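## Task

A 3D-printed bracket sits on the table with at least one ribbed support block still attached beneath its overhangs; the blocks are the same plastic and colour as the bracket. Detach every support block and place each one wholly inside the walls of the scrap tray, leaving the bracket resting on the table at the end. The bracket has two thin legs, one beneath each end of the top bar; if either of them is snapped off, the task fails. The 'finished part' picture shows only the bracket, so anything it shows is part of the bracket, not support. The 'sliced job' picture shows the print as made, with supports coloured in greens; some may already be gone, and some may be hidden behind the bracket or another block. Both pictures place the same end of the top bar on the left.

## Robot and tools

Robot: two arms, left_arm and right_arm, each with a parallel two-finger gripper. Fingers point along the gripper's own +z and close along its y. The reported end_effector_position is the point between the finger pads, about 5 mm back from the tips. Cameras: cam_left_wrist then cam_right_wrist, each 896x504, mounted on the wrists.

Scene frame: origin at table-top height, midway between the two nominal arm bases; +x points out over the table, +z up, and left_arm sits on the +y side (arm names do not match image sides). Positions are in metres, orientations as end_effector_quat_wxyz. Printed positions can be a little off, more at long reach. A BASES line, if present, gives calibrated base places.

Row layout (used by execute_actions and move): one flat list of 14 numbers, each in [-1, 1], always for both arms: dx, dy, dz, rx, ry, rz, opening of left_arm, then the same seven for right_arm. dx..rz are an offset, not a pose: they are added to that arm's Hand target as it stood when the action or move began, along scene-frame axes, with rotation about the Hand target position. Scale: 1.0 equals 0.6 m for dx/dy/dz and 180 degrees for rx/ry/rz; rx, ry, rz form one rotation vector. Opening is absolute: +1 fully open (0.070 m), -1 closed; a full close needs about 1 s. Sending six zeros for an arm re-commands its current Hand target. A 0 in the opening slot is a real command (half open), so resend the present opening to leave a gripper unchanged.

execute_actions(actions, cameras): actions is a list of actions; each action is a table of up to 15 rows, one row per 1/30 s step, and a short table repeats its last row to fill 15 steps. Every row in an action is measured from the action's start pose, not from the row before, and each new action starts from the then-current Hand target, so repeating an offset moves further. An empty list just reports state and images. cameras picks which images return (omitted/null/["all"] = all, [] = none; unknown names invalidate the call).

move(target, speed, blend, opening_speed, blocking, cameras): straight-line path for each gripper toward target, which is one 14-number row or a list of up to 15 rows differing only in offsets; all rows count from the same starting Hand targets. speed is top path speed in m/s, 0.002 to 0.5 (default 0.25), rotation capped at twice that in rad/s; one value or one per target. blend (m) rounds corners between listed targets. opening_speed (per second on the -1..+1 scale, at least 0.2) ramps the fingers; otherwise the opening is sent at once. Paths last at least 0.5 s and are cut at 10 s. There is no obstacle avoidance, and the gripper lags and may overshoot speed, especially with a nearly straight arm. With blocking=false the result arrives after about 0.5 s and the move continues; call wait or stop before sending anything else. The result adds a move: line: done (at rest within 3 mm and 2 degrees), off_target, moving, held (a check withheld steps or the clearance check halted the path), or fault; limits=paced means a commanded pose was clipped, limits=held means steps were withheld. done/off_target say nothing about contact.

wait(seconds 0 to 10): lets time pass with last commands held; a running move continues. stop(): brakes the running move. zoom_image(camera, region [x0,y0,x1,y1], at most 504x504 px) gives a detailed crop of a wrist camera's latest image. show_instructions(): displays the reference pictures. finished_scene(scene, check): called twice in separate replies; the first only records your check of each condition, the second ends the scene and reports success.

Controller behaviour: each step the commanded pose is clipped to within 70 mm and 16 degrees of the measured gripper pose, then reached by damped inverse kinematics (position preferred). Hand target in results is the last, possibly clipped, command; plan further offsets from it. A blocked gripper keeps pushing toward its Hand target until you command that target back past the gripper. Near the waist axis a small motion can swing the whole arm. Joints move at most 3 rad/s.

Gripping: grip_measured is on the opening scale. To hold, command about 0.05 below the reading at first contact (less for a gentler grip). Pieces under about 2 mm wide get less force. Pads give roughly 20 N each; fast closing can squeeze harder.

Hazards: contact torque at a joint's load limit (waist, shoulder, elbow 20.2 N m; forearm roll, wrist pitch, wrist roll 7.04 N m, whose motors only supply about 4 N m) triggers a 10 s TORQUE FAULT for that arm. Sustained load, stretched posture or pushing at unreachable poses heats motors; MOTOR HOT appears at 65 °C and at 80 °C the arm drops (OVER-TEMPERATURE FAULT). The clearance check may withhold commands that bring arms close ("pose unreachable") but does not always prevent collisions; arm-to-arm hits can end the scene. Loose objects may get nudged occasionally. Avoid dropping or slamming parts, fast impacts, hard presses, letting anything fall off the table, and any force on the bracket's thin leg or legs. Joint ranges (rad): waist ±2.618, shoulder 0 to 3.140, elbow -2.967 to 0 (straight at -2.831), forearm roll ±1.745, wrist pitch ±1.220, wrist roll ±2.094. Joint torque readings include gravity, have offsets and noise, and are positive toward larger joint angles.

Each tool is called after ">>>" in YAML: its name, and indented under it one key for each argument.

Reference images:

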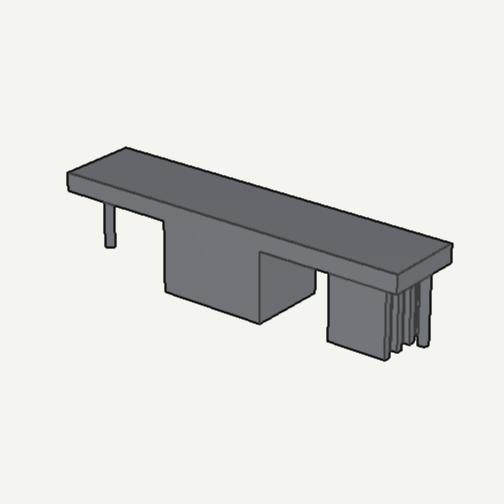

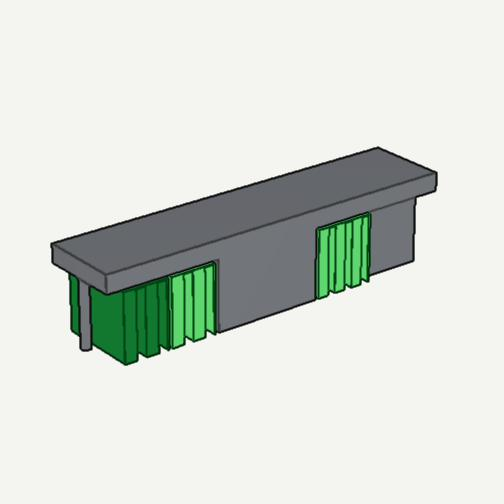

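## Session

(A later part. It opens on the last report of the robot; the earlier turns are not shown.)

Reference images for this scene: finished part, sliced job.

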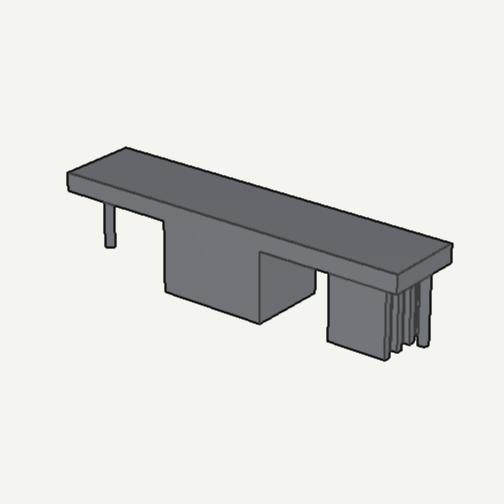

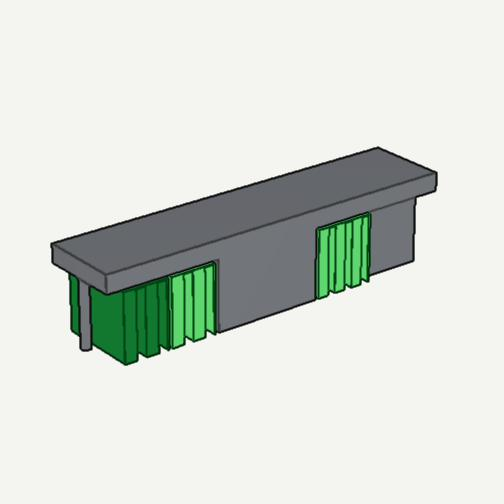

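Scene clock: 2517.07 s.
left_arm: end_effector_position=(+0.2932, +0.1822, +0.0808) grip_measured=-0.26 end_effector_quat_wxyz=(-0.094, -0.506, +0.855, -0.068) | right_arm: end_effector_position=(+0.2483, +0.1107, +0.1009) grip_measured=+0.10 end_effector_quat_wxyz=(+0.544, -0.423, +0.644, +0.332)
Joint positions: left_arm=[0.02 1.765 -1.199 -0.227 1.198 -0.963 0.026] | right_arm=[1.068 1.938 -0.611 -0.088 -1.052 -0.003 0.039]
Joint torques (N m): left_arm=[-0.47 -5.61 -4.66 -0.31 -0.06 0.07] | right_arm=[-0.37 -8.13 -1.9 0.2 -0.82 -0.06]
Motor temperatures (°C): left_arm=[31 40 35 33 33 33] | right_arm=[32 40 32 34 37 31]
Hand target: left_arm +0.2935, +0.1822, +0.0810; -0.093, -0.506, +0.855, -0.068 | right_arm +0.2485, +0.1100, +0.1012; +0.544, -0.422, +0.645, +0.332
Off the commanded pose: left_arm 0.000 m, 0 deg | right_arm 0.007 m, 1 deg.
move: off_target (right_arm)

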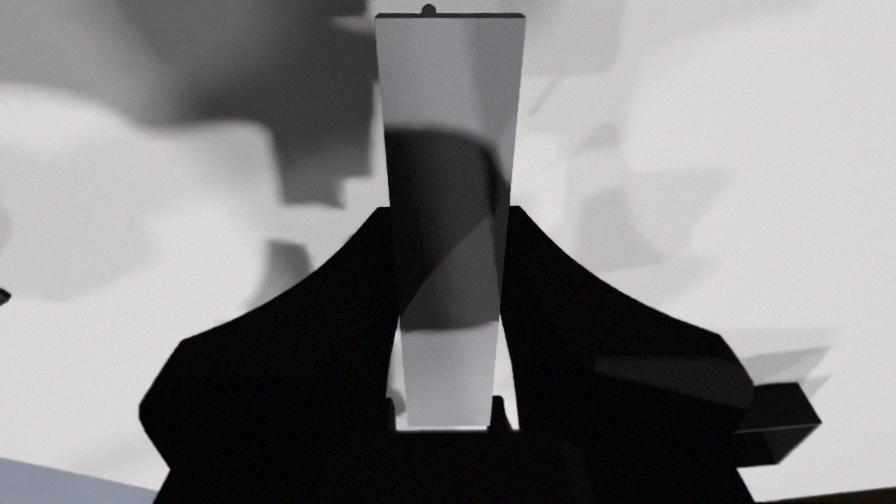

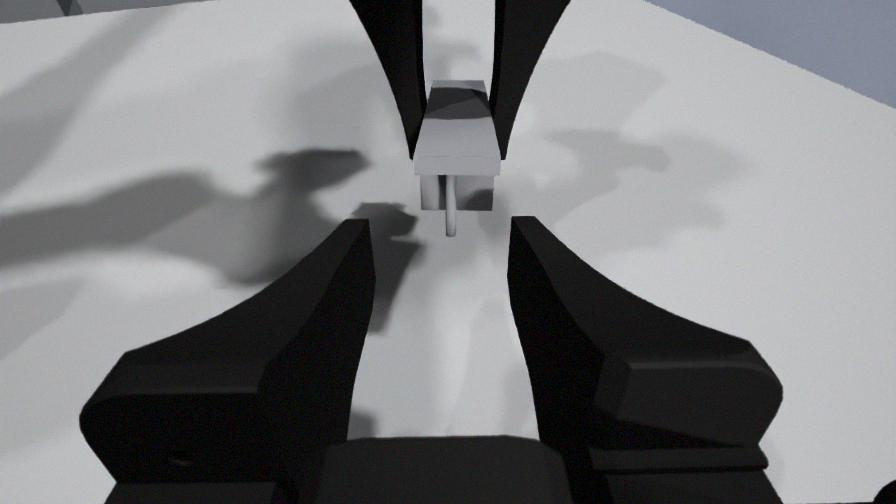

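>>> move:
  target: [0,0,0,0,0,0,-0.35,0.0073,-0.0062,-0.0052,-0.0044,-0.0037,-0.0038,0.1]
  speed: 0.08

>>> zoom_image:
  camera: "cam_right_wrist"
  region: [330, 60, 550, 280]

Scene clock: 2525.27 s.
left_arm: end_effector_position=(+0.2932, +0.1822, +0.0808) grip_measured=-0.26 end_effector_quat_wxyz=(-0.094, -0.506, +0.855, -0.068) | right_arm: end_effector_position=(+0.2530, +0.1063, +0.0987) grip_measured=+0.10 end_effector_quat_wxyz=(+0.547, -0.424, +0.646, +0.322)
Joint positions: left_arm=[0.02 1.765 -1.199 -0.227 1.198 -0.963 0.026] | right_arm=[1.057 1.939 -0.604 -0.081 -1.054 -0.023 0.038]
Joint torques (N m): left_arm=[-0.47 -5.62 -4.56 -0.32 -0.05 0.07] | right_arm=[-0.63 -6.47 -1.66 0.11 -0.89 -0.04]
Motor temperatures (°C): left_arm=[31 40 35 33 33 33] | right_arm=[32 40 32 34 37 31]
Hand target: left_arm +0.2935, +0.1822, +0.0810; -0.093, -0.506, +0.855, -0.068 | right_arm +0.2529, +0.1063, +0.0981; +0.547, -0.424, +0.646, +0.321
Off the commanded pose: left_arm 0.000 m, 0 deg | right_arm 0.001 m, 0 deg.
move: done

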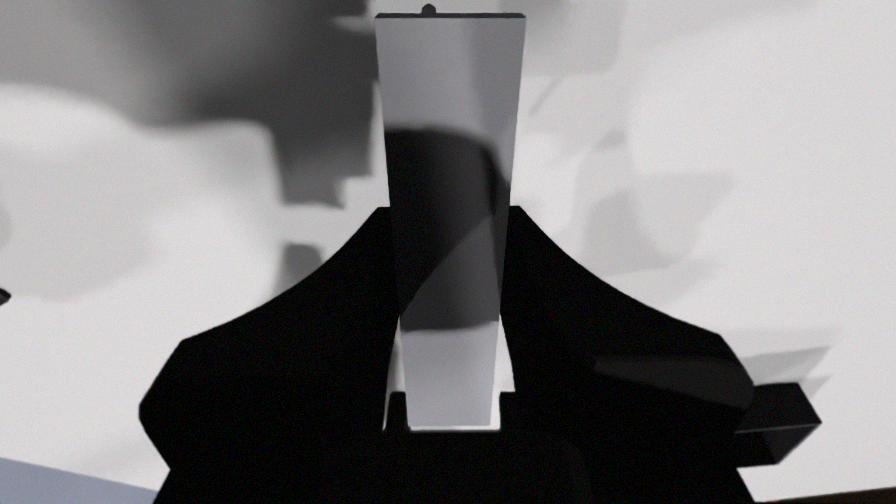

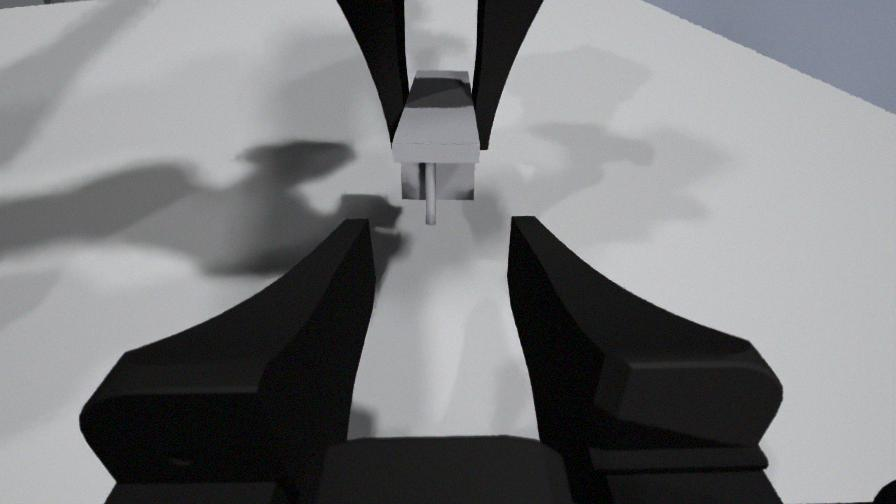

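Scaled by 2.291 from the camera's 896x504 image, which has a finer 1280x720 frame.

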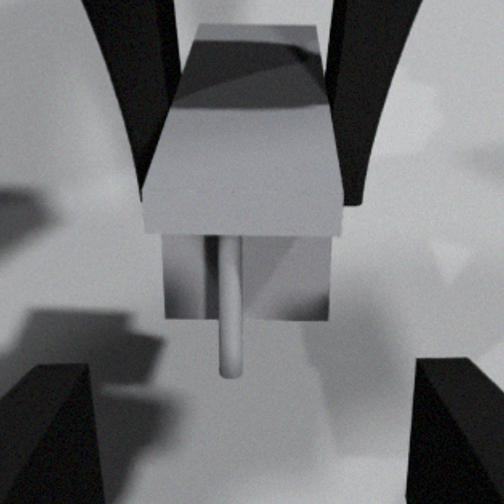

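>>> move:
  target: [0,0,0,0,0,0,-0.35,0.0160,0.0383,-0.0059,0.0022,0.0044,-0.001,0.1]
  speed: 0.06

>>> zoom_image:
  camera: "cam_right_wrist"
  region: [330, 60, 550, 280]

Scene clock: 2588.97 s.
left_arm: end_effector_position=(+0.2932, +0.1822, +0.0808) grip_measured=-0.26 end_effector_quat_wxyz=(-0.094, -0.506, +0.855, -0.068) | right_arm: end_effector_position=(+0.2628, +0.1295, +0.0945) grip_measured=+0.10 end_effector_quat_wxyz=(+0.545, -0.419, +0.649, +0.326)
Joint positions: left_arm=[0.02 1.765 -1.199 -0.227 1.198 -0.963 0.026] | right_arm=[1.07 2 -0.71 -0.069 -1.008 -0.009 0.038]
Joint torques (N m): left_arm=[-0.47 -5.62 -4.46 -0.34 -0.04 0.08] | right_arm=[0.51 -8.03 -1.79 0.13 -0.79 0.08]
Motor temperatures (°C): left_arm=[31 40 35 33 33 33] | right_arm=[32 38 32 34 41 31]
Hand target: left_arm +0.2935, +0.1822, +0.0810; -0.093, -0.506, +0.855, -0.068 | right_arm +0.2627, +0.1291, +0.0944; +0.545, -0.419, +0.650, +0.326
Off the commanded pose: left_arm 0.000 m, 0 deg | right_arm 0.000 m, 0 deg.
move: done

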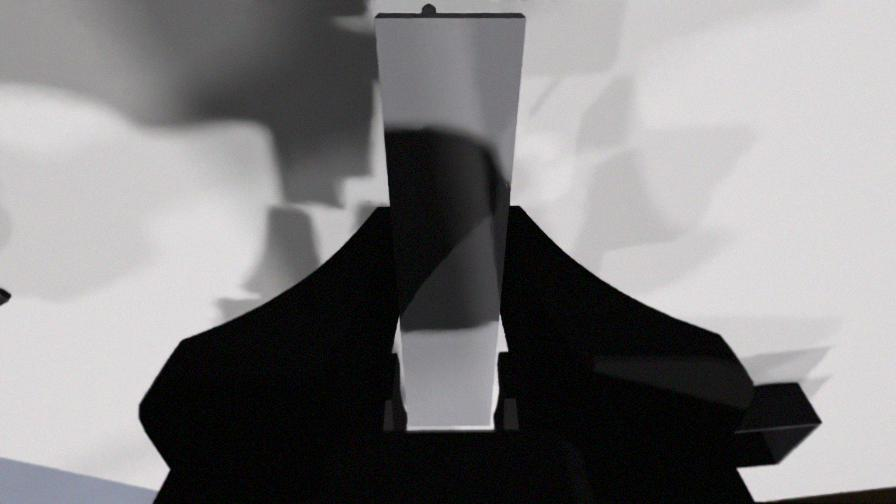

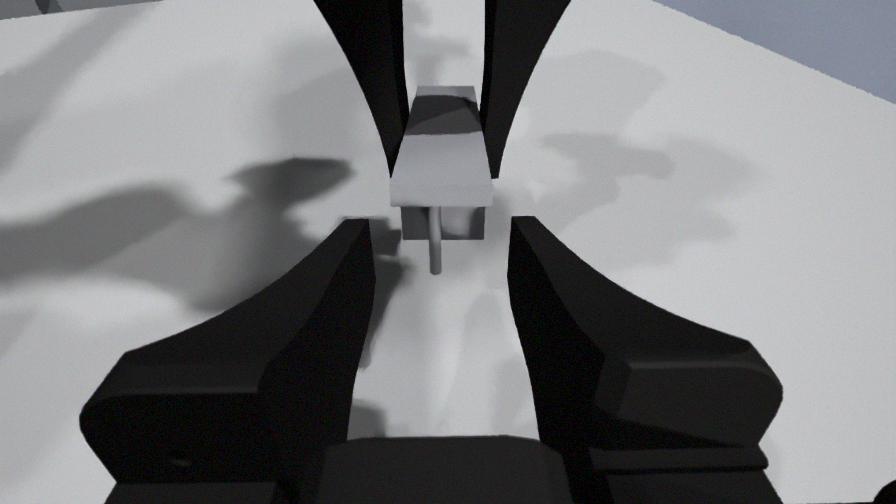

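Scaled by 2.291 from the camera's 896x504 image, which has a finer 1280x720 frame.

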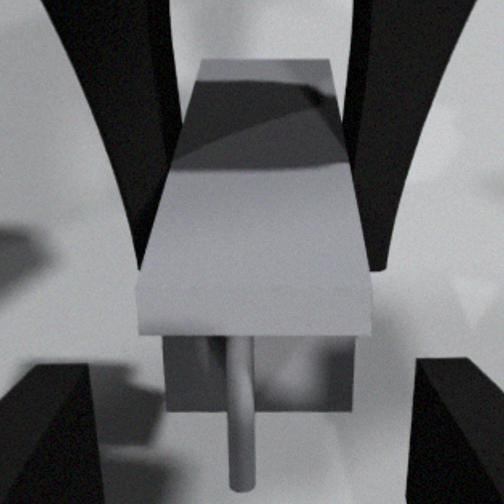

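>>> move:
  target: [0,0,0,0,0,0,-0.35,0.0181,0.0367,-0.0082,0,0,0,0.1]
  speed: 0.05

>>> zoom_image:
  camera: "cam_right_wrist"
  region: [330, 80, 550, 320]

Scene clock: 2601.43 s.
left_arm: end_effector_position=(+0.2932, +0.1822, +0.0808) grip_measured=-0.26 end_effector_quat_wxyz=(-0.094, -0.506, +0.855, -0.068) | right_arm: end_effector_position=(+0.2739, +0.1512, +0.0896) grip_measured=+0.10 end_effector_quat_wxyz=(+0.545, -0.419, +0.649, +0.325)
Joint positions: left_arm=[0.02 1.765 -1.199 -0.227 1.198 -0.963 0.026] | right_arm=[1.074 2.062 -0.815 -0.066 -0.965 -0.009 0.038]
Joint torques (N m): left_arm=[-0.45 -5.64 -4.47 -0.36 -0.03 0.08] | right_arm=[0.79 -8.28 -2.02 0.17 -0.77 0.11]
Motor temperatures (°C): left_arm=[31 40 35 33 33 33] | right_arm=[32 39 31 34 41 31]
Hand target: left_arm +0.2935, +0.1822, +0.0810; -0.093, -0.506, +0.855, -0.068 | right_arm +0.2737, +0.1509, +0.0894; +0.545, -0.419, +0.650, +0.325
Off the commanded pose: left_arm 0.000 m, 0 deg | right_arm 0.000 m, 0 deg.
move: done

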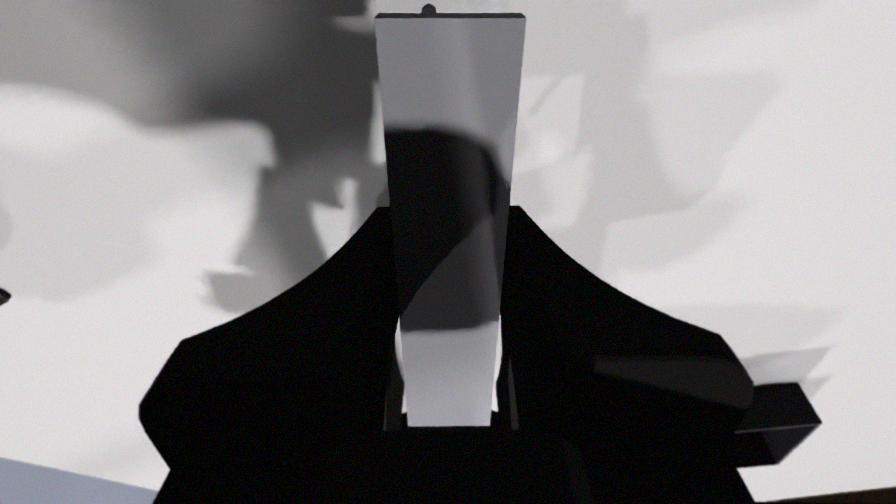

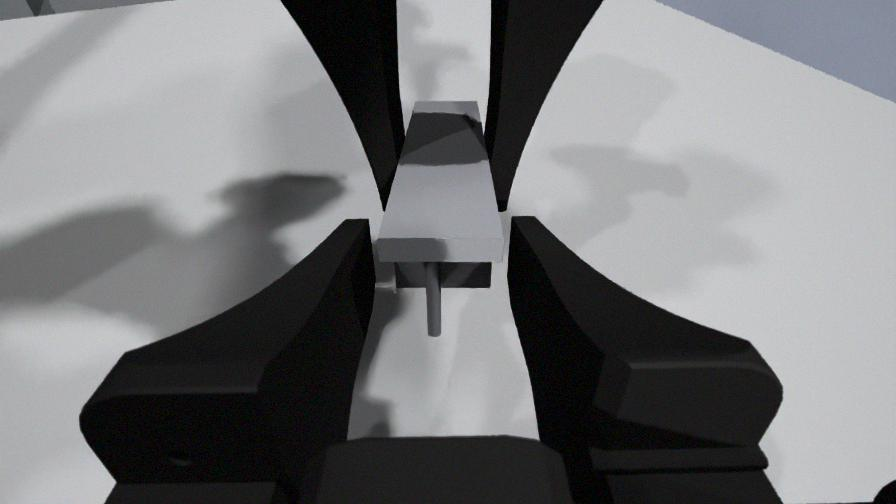

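Scaled by 2.100 from the camera's 896x504 image, which has a finer 1280x720 frame.

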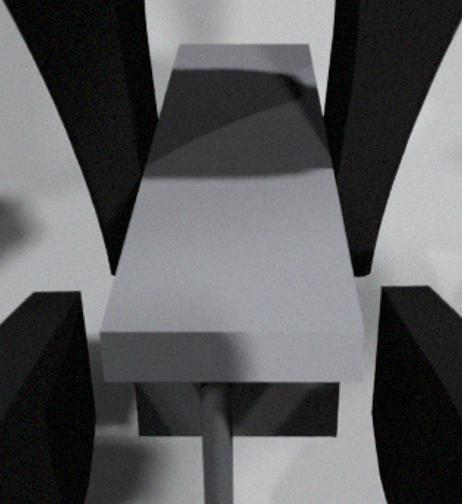

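>>> move:
  target: [0,0,0,0,0,0,-0.35,0.0065,0.0111,-0.00425,0,0,0,0.1]
  speed: 0.04

>>> zoom_image:
  camera: "cam_right_wrist"
  region: [330, 100, 550, 340]

Scene clock: 2619.37 s.
left_arm: end_effector_position=(+0.2932, +0.1822, +0.0808) grip_measured=-0.26 end_effector_quat_wxyz=(-0.094, -0.506, +0.855, -0.068) | right_arm: end_effector_position=(+0.2777, +0.1576, +0.0873) grip_measured=+0.10 end_effector_quat_wxyz=(+0.545, -0.419, +0.649, +0.326)
Joint positions: left_arm=[0.02 1.765 -1.199 -0.227 1.198 -0.963 0.026] | right_arm=[1.074 2.084 -0.848 -0.066 -0.955 -0.007 0.038]
Joint torques (N m): left_arm=[-0.44 -5.65 -4.48 -0.37 -0.03 0.09] | right_arm=[-0.3 -7.83 -3.15 -0.17 -0.66 0.12]
Motor temperatures (°C): left_arm=[31 40 35 33 33 33] | right_arm=[32 40 31 34 41 31]
Hand target: left_arm +0.2935, +0.1822, +0.0810; -0.093, -0.506, +0.855, -0.068 | right_arm +0.2777, +0.1575, +0.0869; +0.545, -0.419, +0.650, +0.325
Off the commanded pose: left_arm 0.000 m, 0 deg | right_arm 0.000 m, 0 deg.
move: done

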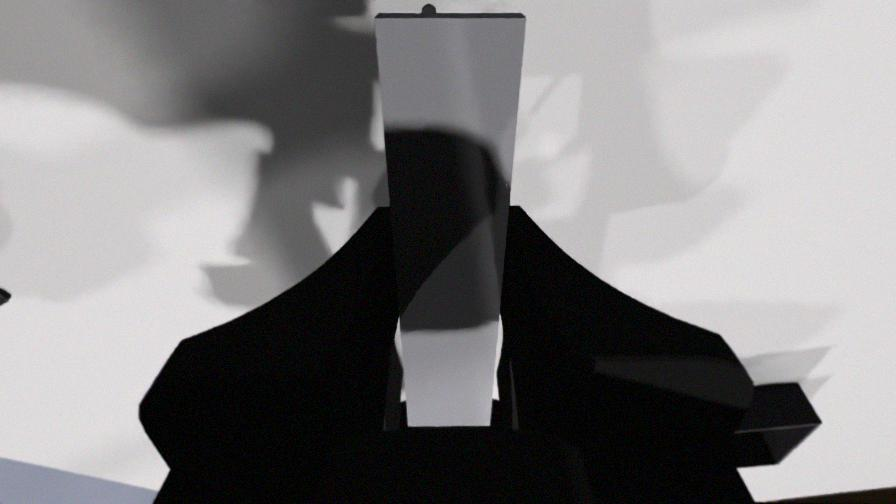

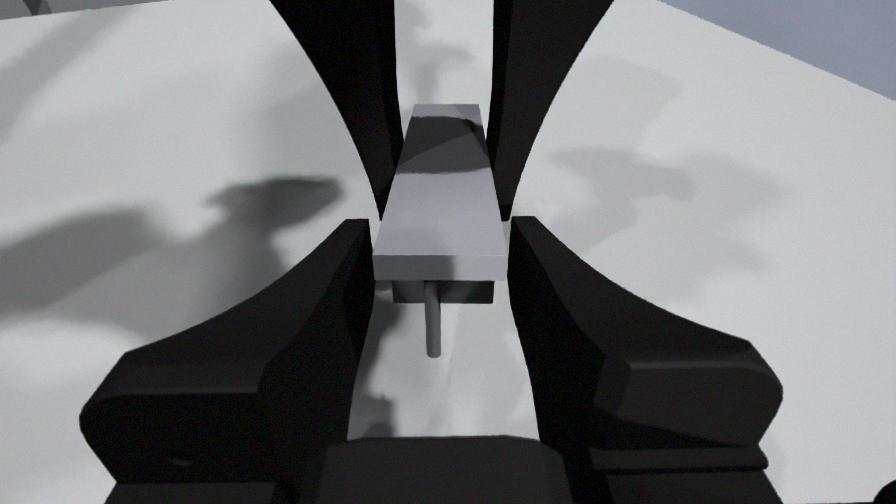

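Scaled by 2.100 from the camera's 896x504 image, which has a finer 1280x720 frame.

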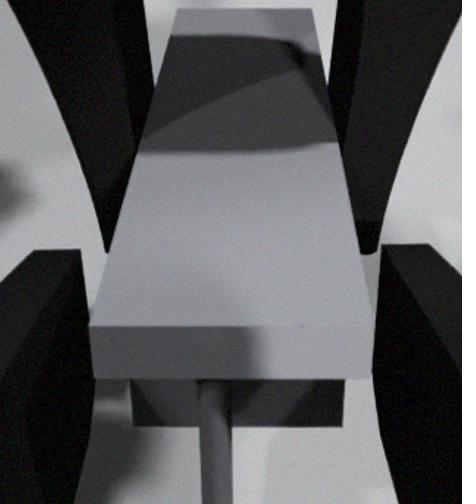

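>>> move:
  target: [0,0,0,0,0,0,-0.35,0.0010,-0.0005,0,0,0,0,0.1]
  speed: 0.02
  cameras: ["cam_right_wrist"]

>>> zoom_image:
  camera: "cam_right_wrist"
  region: [330, 100, 550, 340]

Scene clock: 2631.00 s.
left_arm: end_effector_position=(+0.2932, +0.1822, +0.0808) grip_measured=-0.26 end_effector_quat_wxyz=(-0.094, -0.506, +0.855, -0.068) | right_arm: end_effector_position=(+0.2780, +0.1574, +0.0873) grip_measured=+0.10 end_effector_quat_wxyz=(+0.545, -0.419, +0.649, +0.326)
Joint positions: left_arm=[0.02 1.765 -1.199 -0.227 1.198 -0.963 0.026] | right_arm=[1.072 2.084 -0.848 -0.069 -0.955 -0.006 0.038]
Joint torques (N m): left_arm=[-0.43 -5.64 -4.5 -0.38 -0.02 0.09] | right_arm=[-0.78 -7.84 -2.1 -0.15 -0.87 0.13]
Motor temperatures (°C): left_arm=[31 40 35 33 33 33] | right_arm=[32 40 31 34 41 31]
Hand target: left_arm +0.2935, +0.1822, +0.0810; -0.093, -0.506, +0.855, -0.068 | right_arm +0.2783, +0.1572, +0.0869; +0.545, -0.419, +0.650, +0.325
Off the commanded pose: left_arm 0.000 m, 0 deg | right_arm 0.001 m, 0 deg.
move: done
Images, in order (width x height): cam_right_wrist 896x504.

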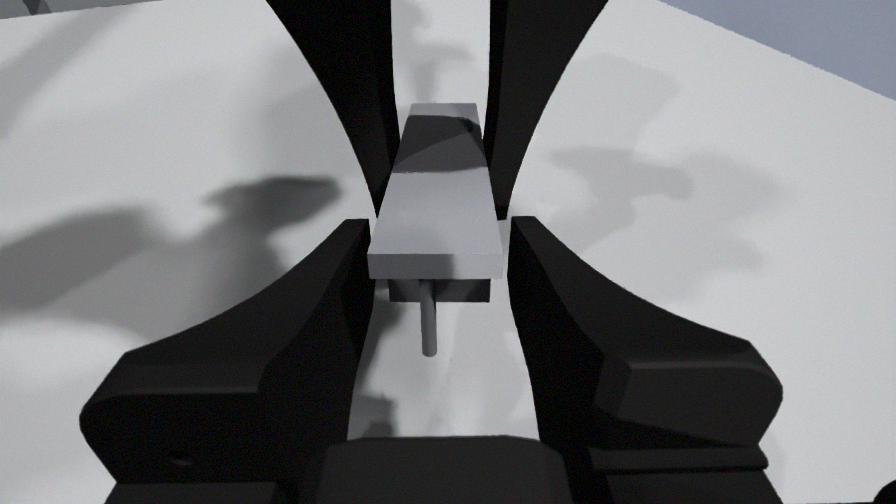

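Scaled by 2.100 from the camera's 896x504 image, which has a finer 1280x720 frame.

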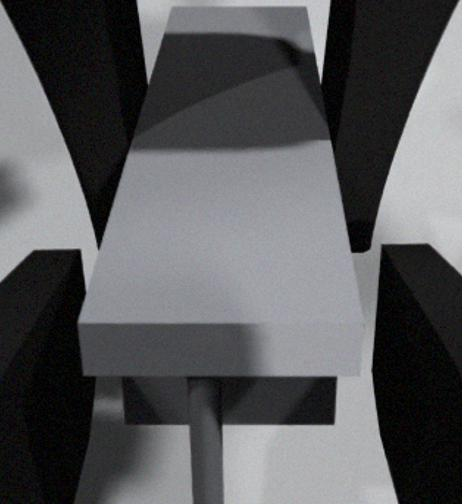

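>>> move:
  target: [0,0,0,0,0,0,-0.35,0,0,0,0,0,0,-0.35]
  opening_speed: 0.25

>>> zoom_image:
  camera: "cam_right_wrist"
  region: [330, 100, 550, 340]

Scene clock: 2638.57 s.
left_arm: end_effector_position=(+0.2934, +0.1822, +0.0808) grip_measured=-0.26 end_effector_quat_wxyz=(-0.093, -0.506, +0.855, -0.068) | right_arm: end_effector_position=(+0.2780, +0.1574, +0.0873) grip_measured=-0.24 end_effector_quat_wxyz=(+0.545, -0.419, +0.649, +0.326)
Joint positions: left_arm=[0.02 1.765 -1.199 -0.227 1.197 -0.963 0.026] | right_arm=[1.072 2.084 -0.848 -0.069 -0.955 -0.006 0.026]
Joint torques (N m): left_arm=[-0.41 -5.68 -4.53 -0.12 0.37 0.09] | right_arm=[-0.27 -7.88 -3.46 0.28 -0.73 0.1]
Motor temperatures (°C): left_arm=[31 40 35 33 33 33] | right_arm=[32 40 31 34 41 31]
Hand target: left_arm +0.2935, +0.1822, +0.0810; -0.093, -0.506, +0.855, -0.068 | right_arm +0.2783, +0.1572, +0.0869; +0.545, -0.419, +0.650, +0.325
Off the commanded pose: left_arm 0.000 m, 0 deg | right_arm 0.001 m, 0 deg.
move: done

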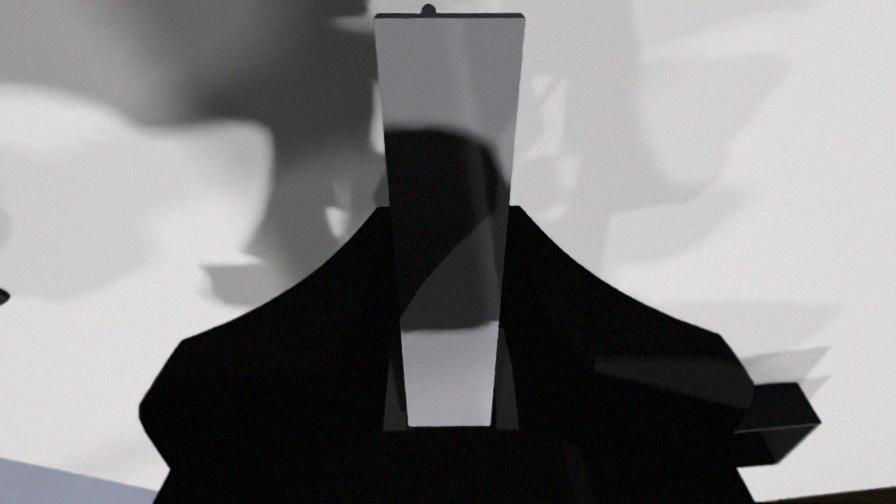

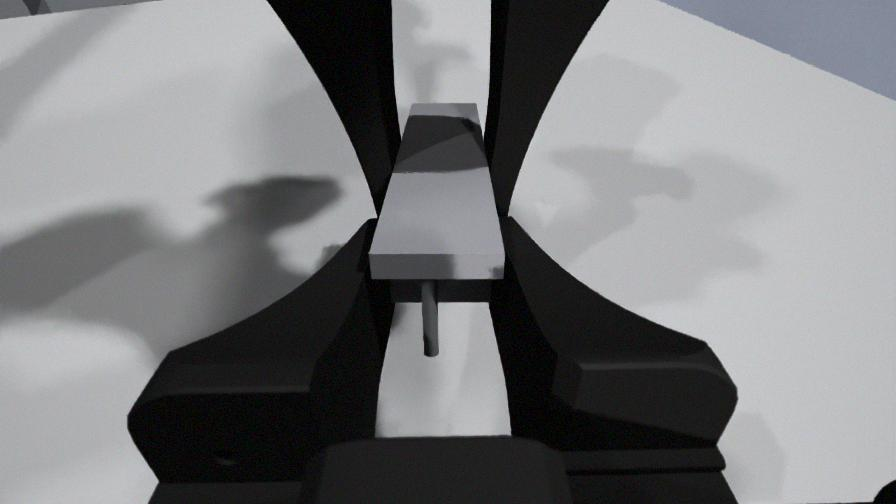

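Scaled by 2.100 from the camera's 896x504 image, which has a finer 1280x720 frame.

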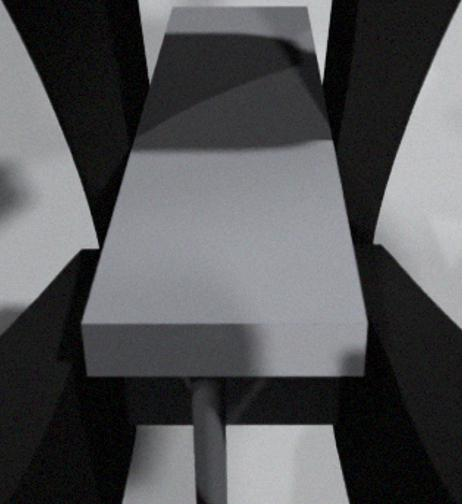

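>>> move:
  target: [0,0,0,0,0,0,-0.35,-0.0030,0.00146,-0.0001,0,0,0,-0.35]
  speed: 0.03
  cameras: ["cam_right_wrist"]

>>> move:
  target: [0,0,0,0,0,0,-0.35,-0.0030,0.00146,-0.0001,0.00966,0.01956,-0.00437,-0.35]
  speed: 0.03

>>> zoom_image:
  camera: "cam_right_wrist"
  region: [330, 100, 550, 340]

Scene clock: 2645.67 s.
left_arm: end_effector_position=(+0.2930, +0.1823, +0.0808) grip_measured=-0.26 end_effector_quat_wxyz=(-0.094, -0.506, +0.855, -0.067) | right_arm: end_effector_position=(+0.2777, +0.1577, +0.0873) grip_measured=-0.24 end_effector_quat_wxyz=(+0.546, -0.417, +0.650, +0.325)
Joint positions: left_arm=[0.02 1.765 -1.199 -0.226 1.198 -0.963 0.026] | right_arm=[1.076 2.084 -0.848 -0.06 -0.955 -0.009 0.027]
Joint torques (N m): left_arm=[-0.38 -5.71 -4.69 -0.62 -0.39 0.15] | right_arm=[1.81 -8.25 -2.7 -0.6 -0.77 -0.11]
Motor temperatures (°C): left_arm=[31 40 35 33 34 33] | right_arm=[32 40 31 34 40 31]
Hand target: left_arm +0.2935, +0.1822, +0.0810; -0.093, -0.506, +0.855, -0.068 | right_arm +0.2765, +0.1581, +0.0868; +0.545, -0.419, +0.650, +0.325
Off the commanded pose: left_arm 0.001 m, 0 deg | right_arm 0.001 m, 0 deg.
move: done
Images, in order (width x height): cam_right_wrist 896x504.

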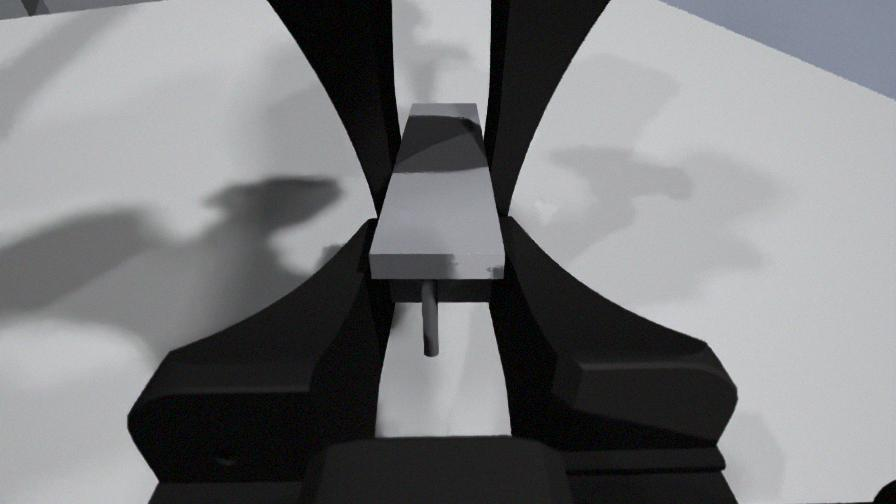

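Scene clock: 2647.07 s.
left_arm: end_effector_position=(+0.2937, +0.1821, +0.0810) grip_measured=-0.26 end_effector_quat_wxyz=(-0.093, -0.506, +0.855, -0.068) | right_arm: end_effector_position=(+0.2743, +0.1595, +0.0874) grip_measured=-0.24 end_effector_quat_wxyz=(+0.533, -0.396, +0.663, +0.345)
Joint positions: left_arm=[0.02 1.765 -1.2 -0.227 1.197 -0.963 0.026] | right_arm=[1.086 2.084 -0.848 -0.052 -0.955 0.058 0.026]
Joint torques (N m): left_arm=[-0.23 -5.85 -4.61 -0.12 0.01 0.05] | right_arm=[-0.69 -8.58 -2.09 0.2 -0.9 0.02]
Motor temperatures (°C): left_arm=[31 40 35 33 34 33] | right_arm=[32 40 31 34 40 31]
Hand target: left_arm +0.2935, +0.1822, +0.0810; -0.093, -0.506, +0.855, -0.068 | right_arm +0.2746, +0.1590, +0.0867; +0.533, -0.396, +0.664, +0.344
Off the commanded pose: left_arm 0.000 m, 0 deg | right_arm 0.001 m, 0 deg.
move: done

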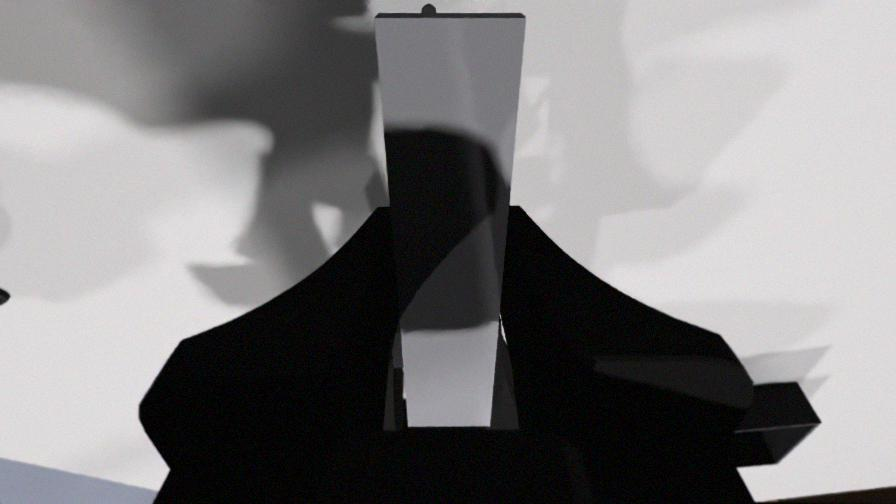

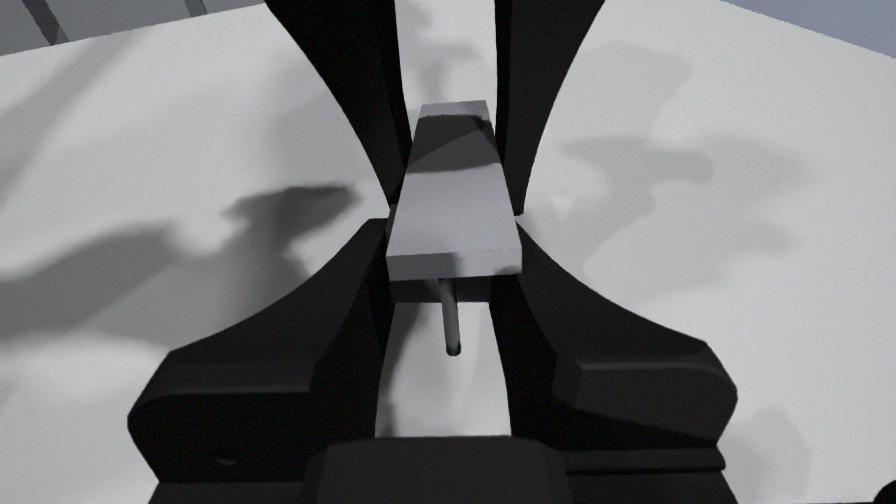

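Scaled by 2.100 from the camera's 896x504 image, which has a finer 1280x720 frame.

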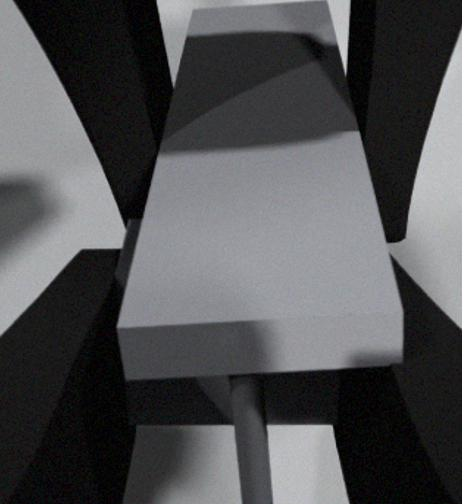

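>>> move:
  target: [0,0,0,0,0,0,-0.35,0.0060,-0.0029,0.0002,-0.00966,-0.01956,0.00437,-0.35]
  speed: 0.03
  cameras: ["cam_right_wrist"]

>>> zoom_image:
  camera: "cam_right_wrist"
  region: [330, 100, 550, 340]

Scene clock: 2657.40 s.
left_arm: end_effector_position=(+0.2937, +0.1821, +0.0810) grip_measured=-0.26 end_effector_quat_wxyz=(-0.093, -0.506, +0.855, -0.068) | right_arm: end_effector_position=(+0.2781, +0.1571, +0.0870) grip_measured=-0.24 end_effector_quat_wxyz=(+0.545, -0.419, +0.649, +0.325)
Joint positions: left_arm=[0.02 1.765 -1.2 -0.227 1.197 -0.963 0.026] | right_arm=[1.072 2.084 -0.847 -0.069 -0.955 -0.006 0.026]
Joint torques (N m): left_arm=[0.49 -6.51 -4.68 -0.18 -0.04 0.04] | right_arm=[-0.71 -9.68 -3.29 -0.12 -0.64 0.02]
Motor temperatures (°C): left_arm=[31 40 35 33 34 33] | right_arm=[32 40 31 34 40 31]
Hand target: left_arm +0.2935, +0.1822, +0.0810; -0.093, -0.506, +0.855, -0.068 | right_arm +0.2783, +0.1572, +0.0869; +0.545, -0.419, +0.650, +0.325
Off the commanded pose: left_arm 0.000 m, 0 deg | right_arm 0.000 m, 0 deg.
move: done
Images, in order (width x height): cam_right_wrist 896x504.

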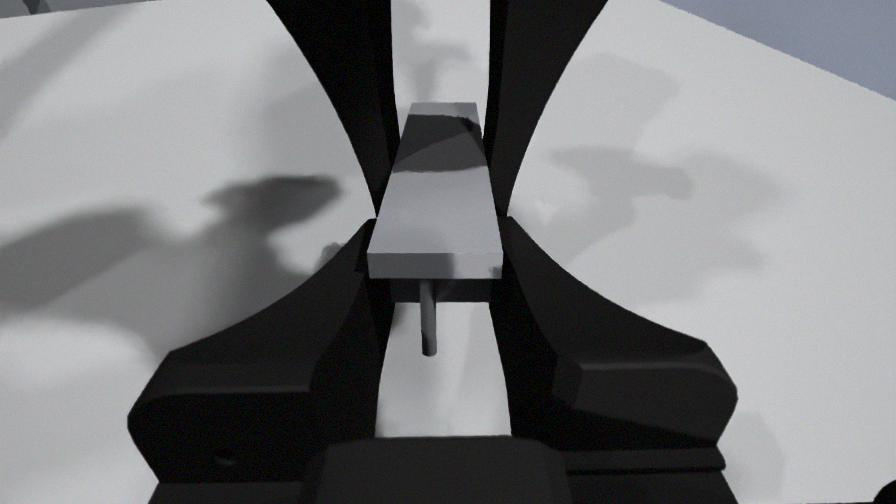

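Scaled by 2.100 from the camera's 896x504 image, which has a finer 1280x720 frame.

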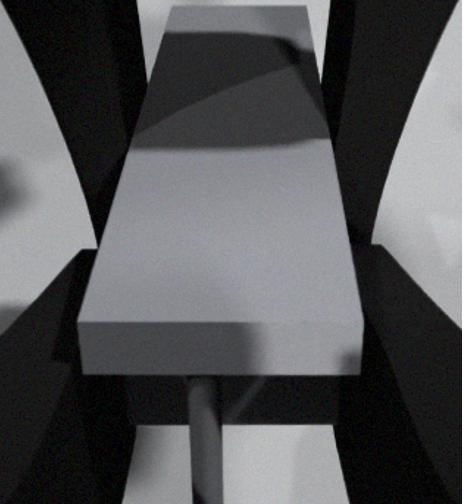

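>>> move:
  target: [0,0,0,0,0,0,-0.35,-0.00116,-0.0036,-0.01625,0,0,0,-0.35]
  speed: 0.05

>>> zoom_image:
  camera: "cam_right_wrist"
  region: [330, 80, 550, 320]

Scene clock: 2663.70 s.
left_arm: end_effector_position=(+0.2937, +0.1821, +0.0810) grip_measured=-0.26 end_effector_quat_wxyz=(-0.093, -0.506, +0.855, -0.068) | right_arm: end_effector_position=(+0.2772, +0.1554, +0.0773) grip_measured=-0.24 end_effector_quat_wxyz=(+0.545, -0.419, +0.649, +0.326)
Joint positions: left_arm=[0.02 1.765 -1.2 -0.227 1.197 -0.963 0.026] | right_arm=[1.071 2.113 -0.837 -0.069 -0.994 -0.007 0.026]
Joint torques (N m): left_arm=[1.15 -7.5 -5.73 -0.25 -0.12 0.04] | right_arm=[-0.92 -8.15 -1.91 -0.17 -0.78 -0.07]
Motor temperatures (°C): left_arm=[31 40 35 33 34 33] | right_arm=[32 41 31 34 40 31]
Hand target: left_arm +0.2935, +0.1822, +0.0810; -0.093, -0.506, +0.855, -0.068 | right_arm +0.2776, +0.1550, +0.0770; +0.545, -0.419, +0.650, +0.326
Off the commanded pose: left_arm 0.000 m, 0 deg | right_arm 0.001 m, 0 deg.
move: done

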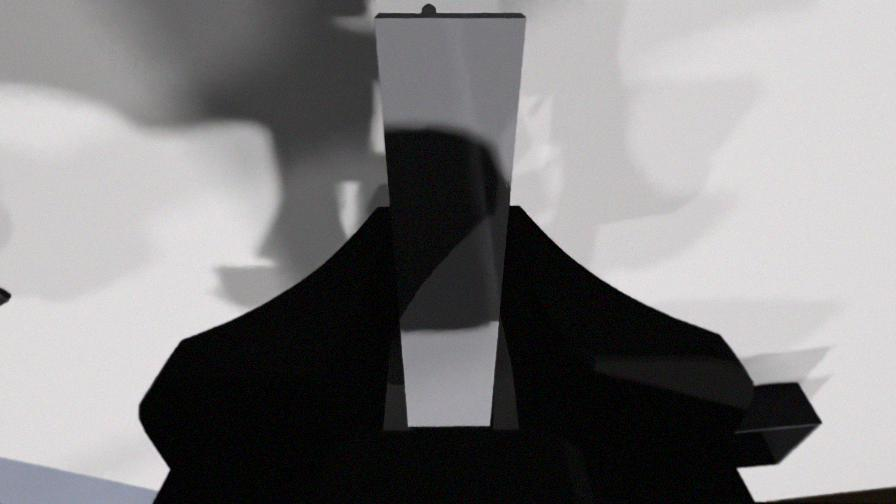

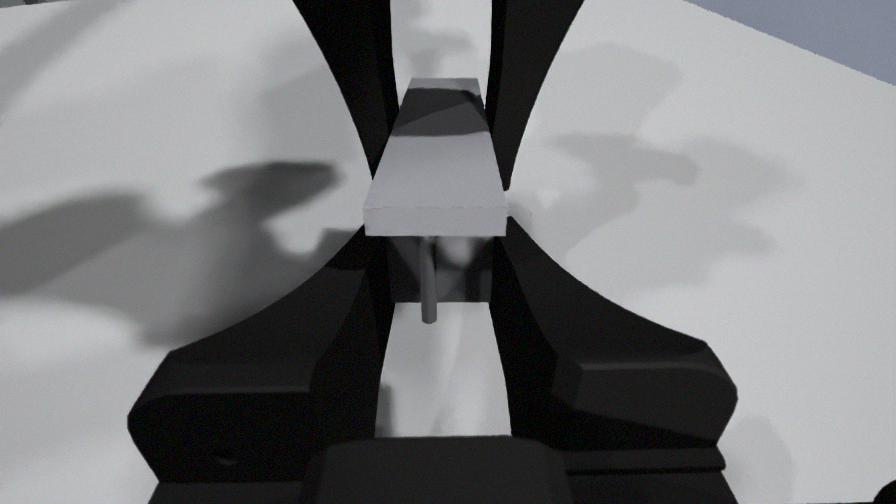

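Scaled by 2.100 from the camera's 896x504 image, which has a finer 1280x720 frame.

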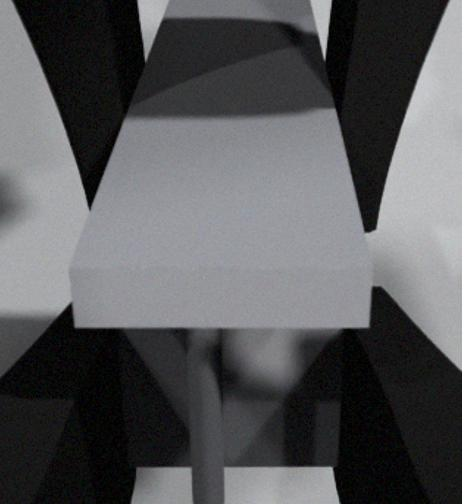

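>>> move:
  target: [0,0,0,0,0,0,-0.35,-0.00231,-0.0072,-0.0325,0,0,0,-0.35]
  speed: 0.06

>>> zoom_image:
  camera: "cam_right_wrist"
  region: [330, 80, 550, 320]

Scene clock: 2667.30 s.
left_arm: end_effector_position=(+0.2937, +0.1821, +0.0810) grip_measured=-0.26 end_effector_quat_wxyz=(-0.093, -0.506, +0.855, -0.068) | right_arm: end_effector_position=(+0.2761, +0.1506, +0.0569) grip_measured=-0.24 end_effector_quat_wxyz=(+0.544, -0.419, +0.650, +0.326)
Joint positions: left_arm=[0.02 1.765 -1.2 -0.227 1.197 -0.963 0.026] | right_arm=[1.066 2.177 -0.821 -0.07 -1.073 -0.012 0.026]
Joint torques (N m): left_arm=[1.14 -7.85 -5.73 -0.29 -0.16 0.04] | right_arm=[-0.75 -9.09 -1.79 -0.16 -0.68 -0.06]
Motor temperatures (°C): left_arm=[31 40 35 33 33 33] | right_arm=[32 41 31 34 40 31]
Hand target: left_arm +0.2935, +0.1822, +0.0810; -0.093, -0.506, +0.855, -0.068 | right_arm +0.2761, +0.1507, +0.0574; +0.544, -0.419, +0.650, +0.326
Off the commanded pose: left_arm 0.000 m, 0 deg | right_arm 0.001 m, 0 deg.
move: done

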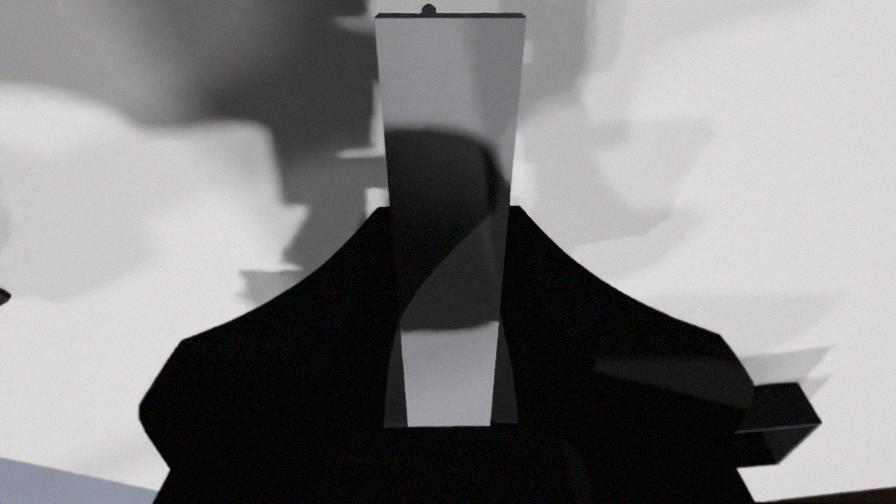

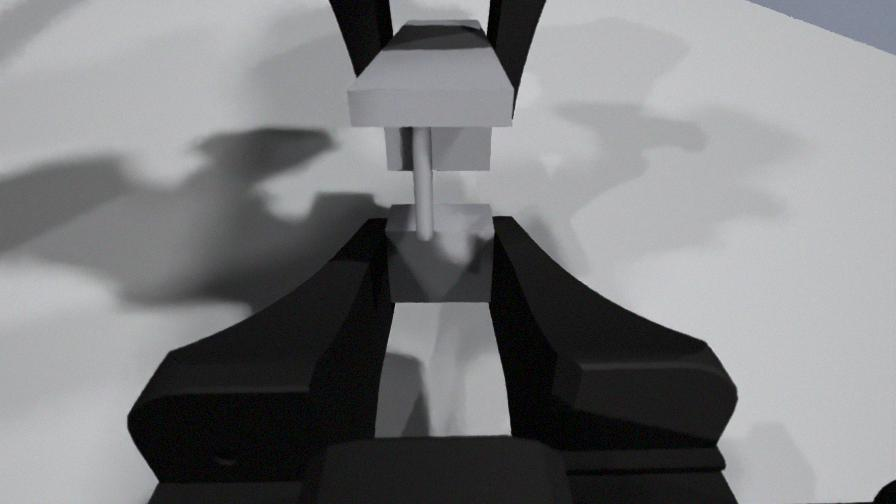

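Scaled by 2.100 from the camera's 896x504 image, which has a finer 1280x720 frame.

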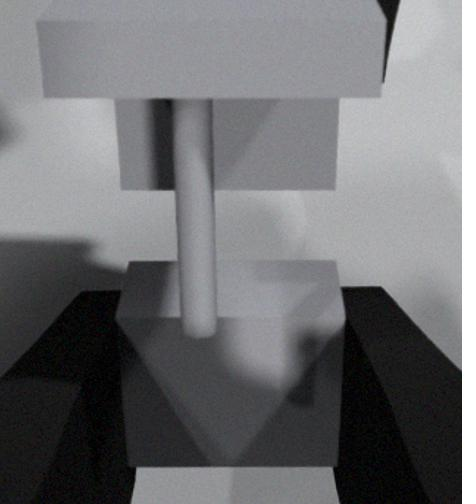

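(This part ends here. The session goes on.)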